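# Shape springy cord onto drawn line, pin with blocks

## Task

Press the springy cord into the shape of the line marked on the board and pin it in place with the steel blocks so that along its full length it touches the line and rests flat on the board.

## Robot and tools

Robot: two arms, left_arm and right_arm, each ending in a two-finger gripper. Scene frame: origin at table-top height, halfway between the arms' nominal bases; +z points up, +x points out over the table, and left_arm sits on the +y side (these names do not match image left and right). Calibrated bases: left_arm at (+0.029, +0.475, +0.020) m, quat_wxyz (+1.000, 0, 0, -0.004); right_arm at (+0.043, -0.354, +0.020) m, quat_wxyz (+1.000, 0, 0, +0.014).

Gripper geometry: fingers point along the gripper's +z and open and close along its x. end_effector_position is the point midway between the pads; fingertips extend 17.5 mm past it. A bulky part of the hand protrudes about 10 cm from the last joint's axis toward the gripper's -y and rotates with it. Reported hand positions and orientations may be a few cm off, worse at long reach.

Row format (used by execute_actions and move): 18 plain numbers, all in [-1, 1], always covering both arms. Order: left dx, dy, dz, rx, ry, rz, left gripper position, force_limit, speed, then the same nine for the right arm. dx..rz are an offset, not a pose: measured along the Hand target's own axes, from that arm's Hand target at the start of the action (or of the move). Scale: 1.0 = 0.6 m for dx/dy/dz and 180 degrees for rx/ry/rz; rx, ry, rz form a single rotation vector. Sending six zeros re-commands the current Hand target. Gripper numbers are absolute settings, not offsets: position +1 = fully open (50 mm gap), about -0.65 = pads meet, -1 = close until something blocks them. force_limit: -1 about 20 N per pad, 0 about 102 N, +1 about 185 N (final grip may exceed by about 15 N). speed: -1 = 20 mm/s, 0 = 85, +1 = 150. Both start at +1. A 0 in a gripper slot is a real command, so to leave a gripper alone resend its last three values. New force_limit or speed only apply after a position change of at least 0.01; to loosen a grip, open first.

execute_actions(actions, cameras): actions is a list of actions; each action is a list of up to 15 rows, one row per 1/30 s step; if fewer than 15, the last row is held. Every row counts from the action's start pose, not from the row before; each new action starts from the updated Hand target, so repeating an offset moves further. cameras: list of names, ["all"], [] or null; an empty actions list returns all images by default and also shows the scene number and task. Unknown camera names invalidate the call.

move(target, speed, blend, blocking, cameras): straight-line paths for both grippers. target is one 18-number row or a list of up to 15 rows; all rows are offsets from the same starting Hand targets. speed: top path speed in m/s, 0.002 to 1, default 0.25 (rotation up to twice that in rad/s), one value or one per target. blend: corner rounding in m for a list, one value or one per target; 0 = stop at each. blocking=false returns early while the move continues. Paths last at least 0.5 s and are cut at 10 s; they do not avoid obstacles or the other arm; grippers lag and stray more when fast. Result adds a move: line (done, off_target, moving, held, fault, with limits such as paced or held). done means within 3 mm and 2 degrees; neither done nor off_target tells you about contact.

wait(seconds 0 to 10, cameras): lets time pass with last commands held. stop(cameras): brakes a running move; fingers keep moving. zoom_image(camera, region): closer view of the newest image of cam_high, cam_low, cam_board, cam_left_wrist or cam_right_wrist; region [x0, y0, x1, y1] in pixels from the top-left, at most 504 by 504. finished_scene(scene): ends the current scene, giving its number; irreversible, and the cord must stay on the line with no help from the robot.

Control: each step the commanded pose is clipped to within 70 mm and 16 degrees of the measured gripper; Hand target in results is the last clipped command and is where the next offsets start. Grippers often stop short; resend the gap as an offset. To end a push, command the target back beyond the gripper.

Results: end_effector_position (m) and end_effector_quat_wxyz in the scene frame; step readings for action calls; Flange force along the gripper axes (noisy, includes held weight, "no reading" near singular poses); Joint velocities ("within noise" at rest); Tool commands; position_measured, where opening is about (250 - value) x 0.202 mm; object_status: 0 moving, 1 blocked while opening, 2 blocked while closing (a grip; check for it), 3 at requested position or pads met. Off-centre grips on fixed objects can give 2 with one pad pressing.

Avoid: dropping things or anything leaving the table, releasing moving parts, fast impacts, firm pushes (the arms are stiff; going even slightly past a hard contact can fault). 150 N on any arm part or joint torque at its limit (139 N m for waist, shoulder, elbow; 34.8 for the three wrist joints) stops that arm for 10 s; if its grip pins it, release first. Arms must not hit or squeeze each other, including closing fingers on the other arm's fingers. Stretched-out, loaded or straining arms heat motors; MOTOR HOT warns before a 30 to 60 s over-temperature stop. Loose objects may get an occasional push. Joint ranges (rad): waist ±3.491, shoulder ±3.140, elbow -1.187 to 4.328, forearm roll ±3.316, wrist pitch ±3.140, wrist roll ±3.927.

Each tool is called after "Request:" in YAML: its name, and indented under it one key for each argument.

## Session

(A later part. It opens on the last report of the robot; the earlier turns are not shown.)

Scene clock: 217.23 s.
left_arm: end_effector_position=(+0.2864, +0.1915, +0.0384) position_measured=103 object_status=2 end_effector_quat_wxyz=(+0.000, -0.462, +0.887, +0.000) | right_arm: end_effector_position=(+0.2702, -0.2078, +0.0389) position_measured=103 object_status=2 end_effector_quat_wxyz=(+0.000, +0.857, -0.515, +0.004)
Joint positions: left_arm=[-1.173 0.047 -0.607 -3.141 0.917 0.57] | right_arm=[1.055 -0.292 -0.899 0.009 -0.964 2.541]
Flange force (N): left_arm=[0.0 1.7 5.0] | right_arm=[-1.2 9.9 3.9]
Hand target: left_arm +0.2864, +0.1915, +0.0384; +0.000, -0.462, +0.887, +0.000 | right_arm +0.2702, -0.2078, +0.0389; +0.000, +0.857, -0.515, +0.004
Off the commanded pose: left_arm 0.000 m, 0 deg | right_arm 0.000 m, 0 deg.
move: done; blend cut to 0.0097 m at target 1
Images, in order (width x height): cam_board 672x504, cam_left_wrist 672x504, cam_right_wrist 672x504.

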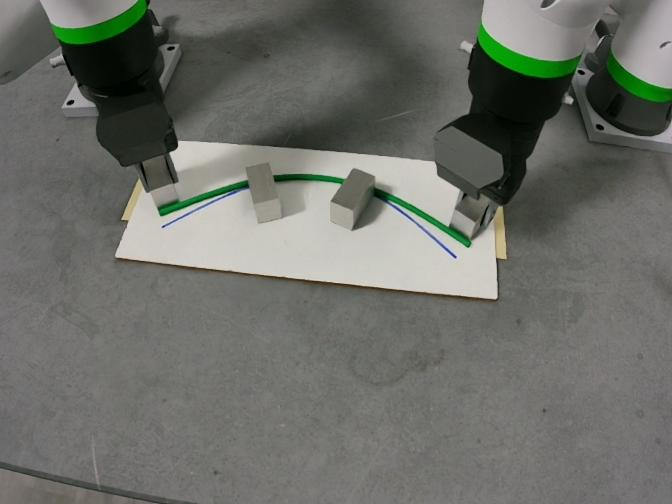

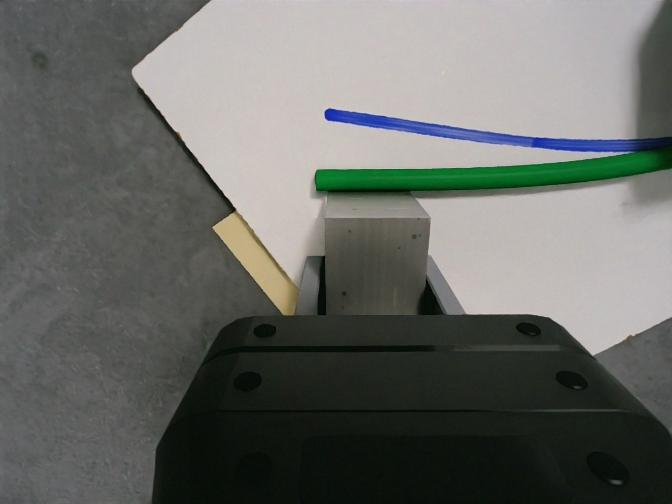

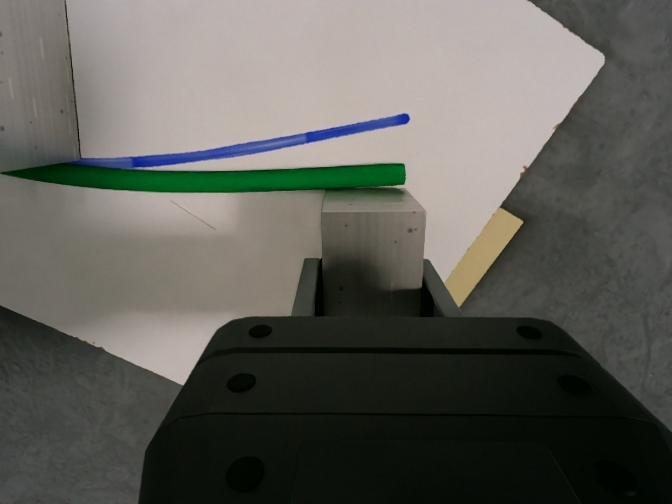

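Request:
move:
  target: [0,-0.0352,0,0,0,0.0444,-1,-0.7,-0.5,0,-0.0302,0,0,0,-0.047,-1,-0.7,-0.5]
  speed: 0.04
  cameras: ["cam_left_wrist","cam_right_wrist","cam_board"]

Request:
zoom_image:
  camera: "cam_board"
  region: [140, 150, 320, 260]

Request:
zoom_image:
  camera: "cam_board"
  region: [310, 150, 490, 280]

Scene clock: 227.03 s.
left_arm: end_effector_position=(+0.3037, +0.1794, +0.0384) position_measured=103 object_status=2 end_effector_quat_wxyz=(+0.000, -0.399, +0.917, +0.000) | right_arm: end_effector_position=(+0.2862, -0.1993, +0.0390) position_measured=103 object_status=2 end_effector_quat_wxyz=(+0.000, +0.893, -0.450, +0.004)
Joint positions: left_arm=[-1.143 0.098 -0.552 -3.142 0.922 0.401] | right_arm=[1.015 -0.229 -0.855 0.01 -0.945 2.729]
Flange force (N): left_arm=[-0.5 1.7 5.0] | right_arm=[-1.8 9.4 4.2]
Hand target: left_arm +0.3037, +0.1794, +0.0384; +0.000, -0.399, +0.917, +0.000 | right_arm +0.2862, -0.1993, +0.0389; +0.000, +0.893, -0.450, +0.004
Off the commanded pose: left_arm 0.000 m, 0 deg | right_arm 0.000 m, 0 deg.
move: done
Images, in order (width x height): cam_board 672x504, cam_left_wrist 672x504, cam_right_wrist 672x504.

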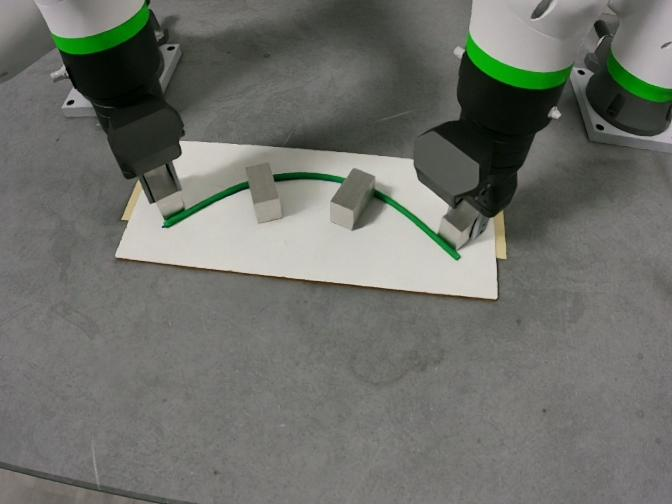

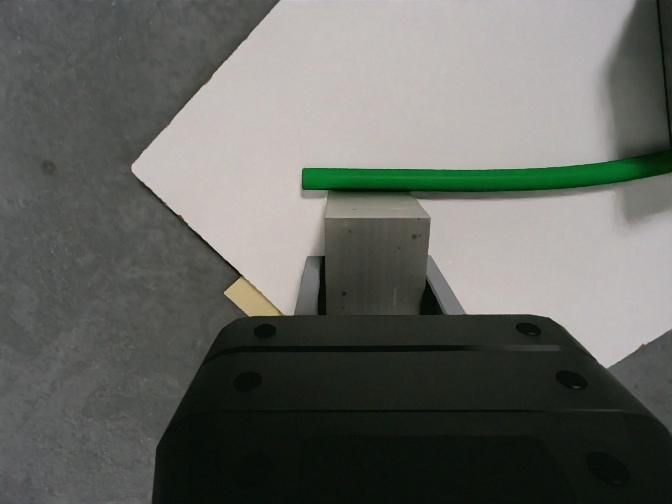

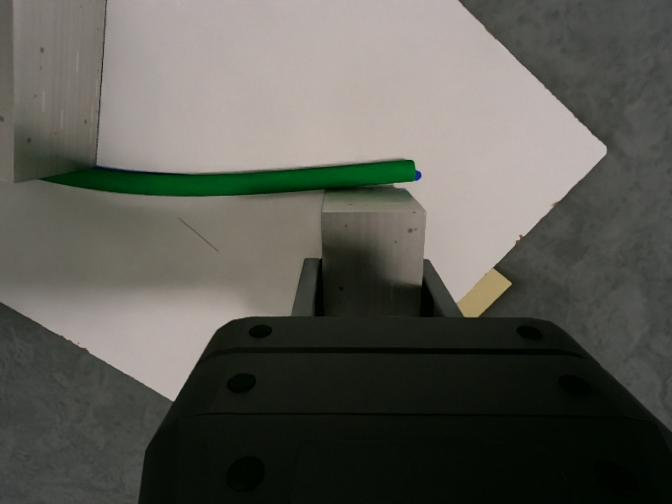

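Scaled by 2.800.

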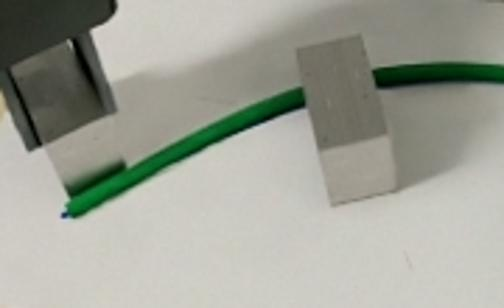

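Scaled by 2.800.

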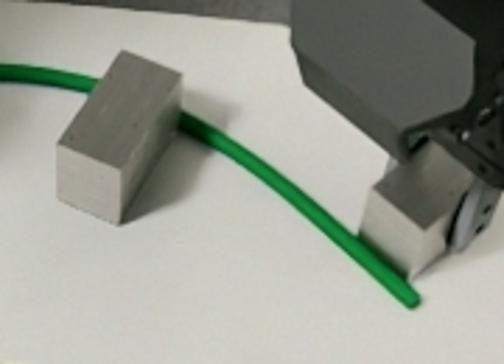

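Request:
move:
  target: [0.007,0,0,0,0,0,-1,-0.7,-0.5,0.007,0.0015,0,0,0,0.008,-1,-0.7,-0.5]
  speed: 0.03
  cameras: ["cam_left_wrist","cam_right_wrist"]

Request:
zoom_image:
  camera: "cam_right_wrist"
  region: [0, 80, 440, 260]

Request:
zoom_image:
  camera: "cam_left_wrist"
  region: [260, 80, 672, 260]

Scene clock: 235.43 s.
left_arm: end_effector_position=(+0.3008, +0.1763, +0.0384) position_measured=103 object_status=2 end_effector_quat_wxyz=(+0.000, -0.399, +0.917, +0.000) | right_arm: end_effector_position=(+0.2880, -0.2032, +0.0390) position_measured=103 object_status=2 end_effector_quat_wxyz=(+0.000, +0.887, -0.462, +0.004)
Joint positions: left_arm=[-1.153 0.098 -0.551 -3.141 0.922 0.411] | right_arm=[1.001 -0.231 -0.856 0.009 -0.946 2.717]
Flange force (N): left_arm=[1.0 2.3 4.9] | right_arm=[-2.2 9.1 4.2]
Hand target: left_arm +0.3008, +0.1763, +0.0384; +0.000, -0.399, +0.917, +0.000 | right_arm +0.2880, -0.2032, +0.0390; +0.000, +0.887, -0.462, +0.004
Off the commanded pose: left_arm 0.000 m, 0 deg | right_arm 0.000 m, 0 deg.
move: done
Images, in order (width x height): cam_left_wrist 672x504, cam_right_wrist 672x504.

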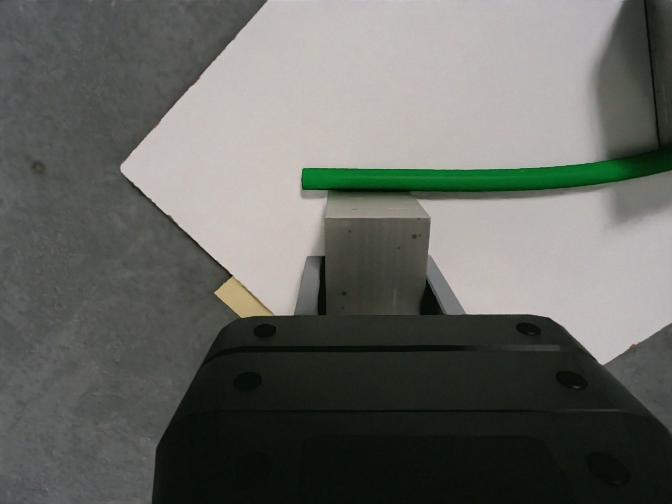

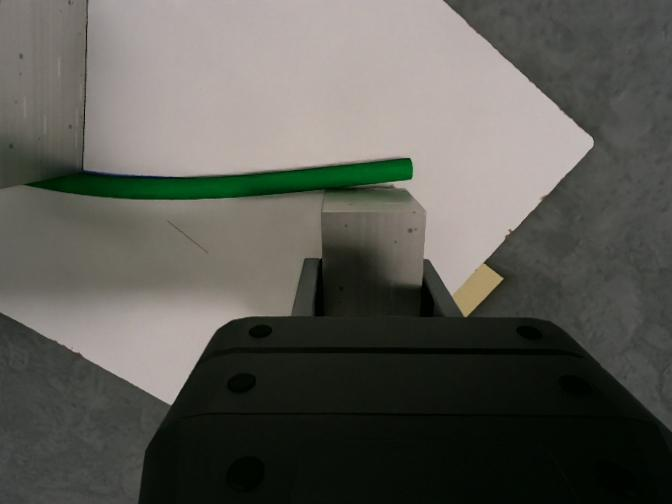

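Scaled by 1.145.

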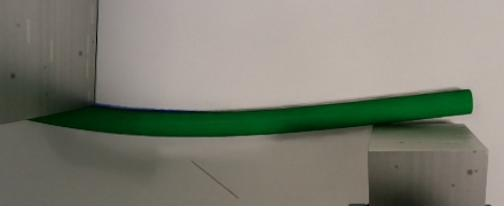

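Scaled by 1.223.

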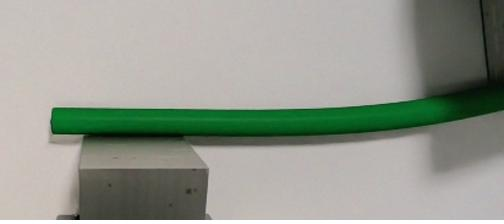

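Request:
move:
  target:
    - [0,0,0.0023,0,0,0,-1,-0.7,-0.5,0,0,0.003,0,0,0,-1,-0.7,-0.5]
    - [0,0,0.0023,0,0,0,0.8,-0.7,-1,0,0,0.003,0,0,0,0.8,-0.7,-1]
    - [0,0,-0.2,0,0,0,0.8,-0.7,-1,0,0,-0.16,0,0,0,0.8,-0.7,-1]
    - [0,0,-0.2,0,0,0,0.8,-0.7,-1,-0.1919,-0.1125,-0.16,0,0,0.0767,0.8,-0.7,-1]
  speed: [0.02,0.05,0.12,0.25]
  cameras: ["cam_left_wrist","cam_right_wrist","cam_board"]

Request:
zoom_image:
  camera: "cam_right_wrist"
  region: [220, 130, 620, 320]

Request:
zoom_image:
  camera: "cam_board"
  region: [140, 150, 320, 260]

Request:
zoom_image:
  camera: "cam_board"
  region: [310, 150, 490, 270]

Scene clock: 250.30 s.
left_arm: end_effector_position=(+0.3008, +0.1762, +0.1584) position_measured=32 object_status=3 end_effector_quat_wxyz=(+0.000, -0.399, +0.917, +0.000) | right_arm: end_effector_position=(+0.2766, -0.0698, +0.1344) position_measured=32 object_status=3 end_effector_quat_wxyz=(+0.000, +0.825, -0.565, +0.004)
Joint positions: left_arm=[-1.153 -0.057 -0.392 -3.141 1.236 0.411] | right_arm=[1.222 -0.133 -0.523 0.008 -1.182 2.258]
Flange force (N): left_arm=[-0.3 0.8 0.0] | right_arm=[2.6 8.2 1.0]
Hand target: left_arm +0.3008, +0.1762, +0.1584; +0.000, -0.399, +0.917, +0.000 | right_arm +0.2766, -0.0698, +0.1344; +0.000, +0.825, -0.565, +0.004
Off the commanded pose: left_arm 0.000 m, 0 deg | right_arm 0.000 m, 0 deg.
move: done
Images, in order (width x height): cam_board 672x504, cam_left_wrist 672x504, cam_right_wrist 672x504.

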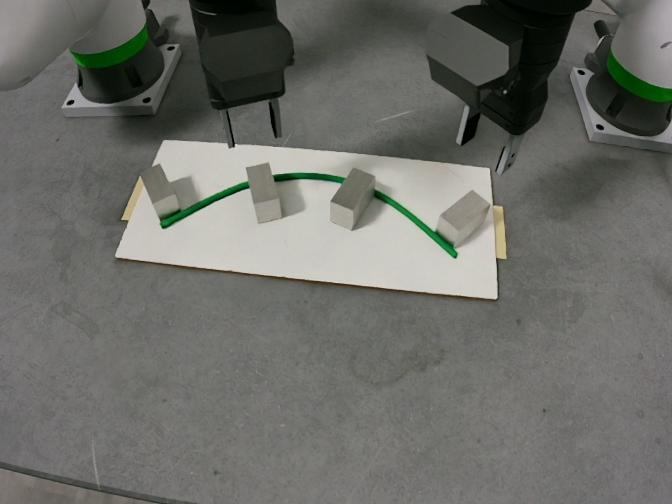

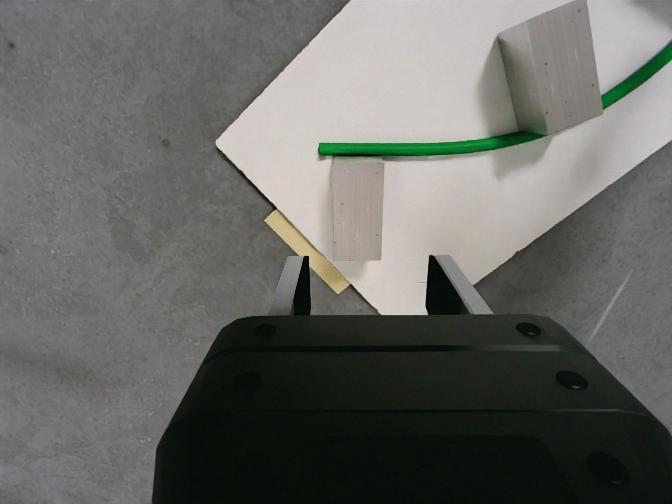

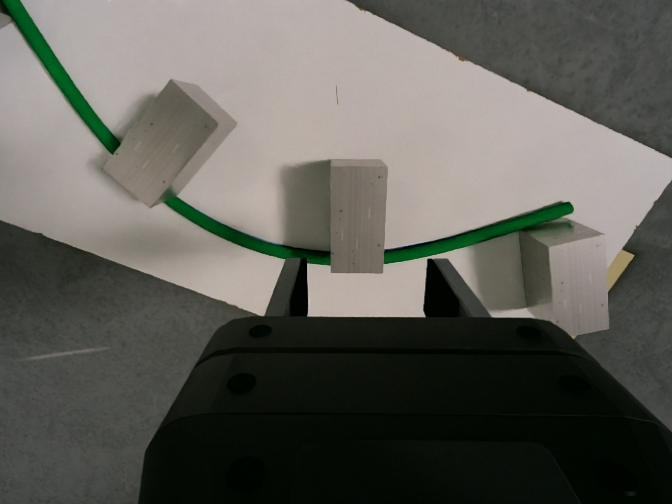

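Scaled by 1.260.

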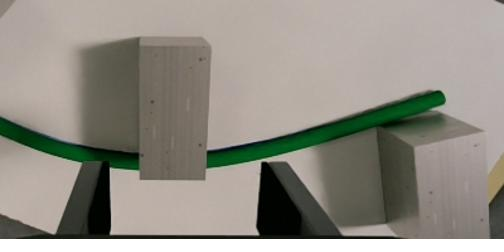

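Scaled by 2.800.

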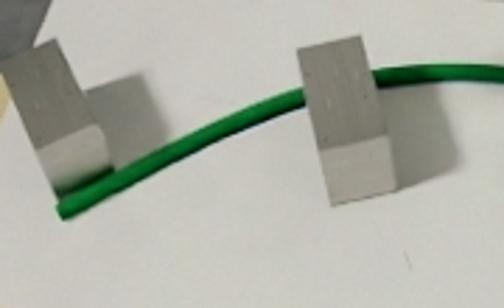

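Scaled by 2.800.

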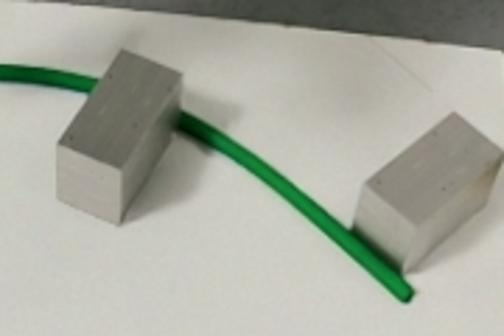

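Request:
move:
  target:
    - [0,0,0,0,0,0,0.8,-0.7,-1,0,-0.003,0.1623,0,0,0,0.8,-0.7,-1]
    - [0,0,0,0,0,0,0.8,-0.7,-1,0,-0.003,0.1623,0,0,0,-1,-0.7,-1]
    - [0,0,0,0,0,0,0.8,-0.7,-1,0,-0.0066,0.1615,0,0,0,-1,-0.7,-1]
    - [0,0,0,0,0,0,0.8,-0.7,-1,0,-0.0066,0.162,0,0,0,0.8,-0.7,-1]
    - [0,0,0,0,0,0,0.8,-0.7,-1,0,-0.0066,-0.04,0,0,0,0.8,-0.7,-1]
  speed: [0.12,0.05,0.02,0.02,0.15]
  cameras: ["cam_left_wrist","cam_right_wrist","cam_board"]

Request:
zoom_image:
  camera: "cam_right_wrist"
  region: [220, 130, 620, 320]

Request:
zoom_image:
  camera: "cam_board"
  region: [140, 150, 320, 260]

Scene clock: 259.27 s.
left_arm: end_effector_position=(+0.3008, +0.1762, +0.1584) position_measured=32 object_status=3 end_effector_quat_wxyz=(+0.000, -0.399, +0.917, +0.000) | right_arm: end_effector_position=(+0.2801, -0.0683, +0.1584) position_measured=32 object_status=3 end_effector_quat_wxyz=(+0.000, +0.825, -0.565, +0.004)
Joint positions: left_arm=[-1.153 -0.057 -0.392 -3.141 1.236 0.411] | right_arm=[1.214 -0.146 -0.475 0.008 -1.244 2.267]
Flange force (N): left_arm=[-0.5 1.1 0.0] | right_arm=[3.3 7.5 0.8]
Hand target: left_arm +0.3008, +0.1762, +0.1584; +0.000, -0.399, +0.917, +0.000 | right_arm +0.2801, -0.0683, +0.1584; +0.000, +0.825, -0.565, +0.004
Off the commanded pose: left_arm 0.000 m, 0 deg | right_arm 0.000 m, 0 deg.
move: done
Images, in order (width x height): cam_board 672x504, cam_left_wrist 672x504, cam_right_wrist 672x504.

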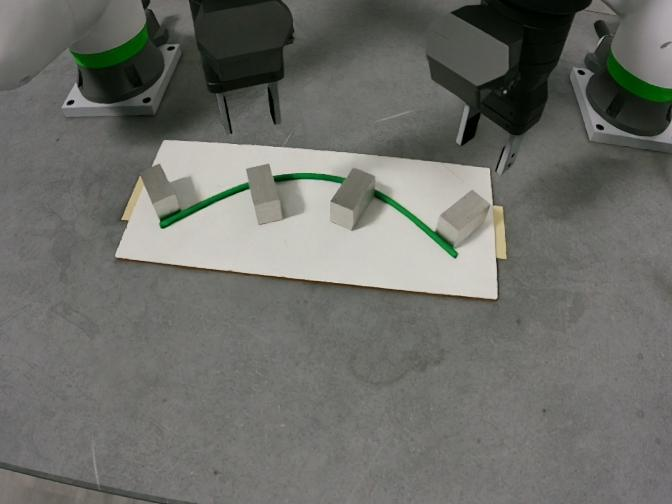

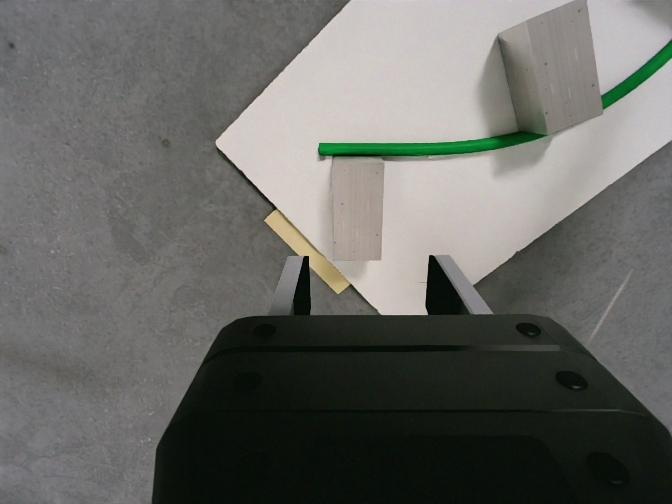

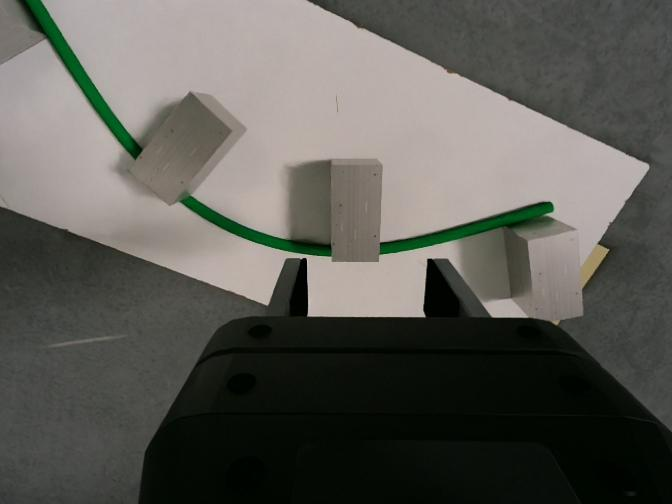

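Scaled by 1.260.

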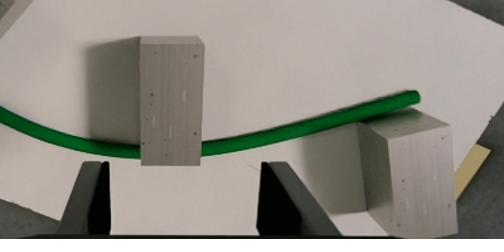

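Scaled by 2.800.

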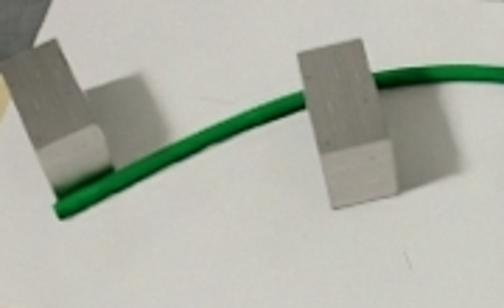

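Request:
finished_scene:
  scene: 2

The scene is finished: the task was done.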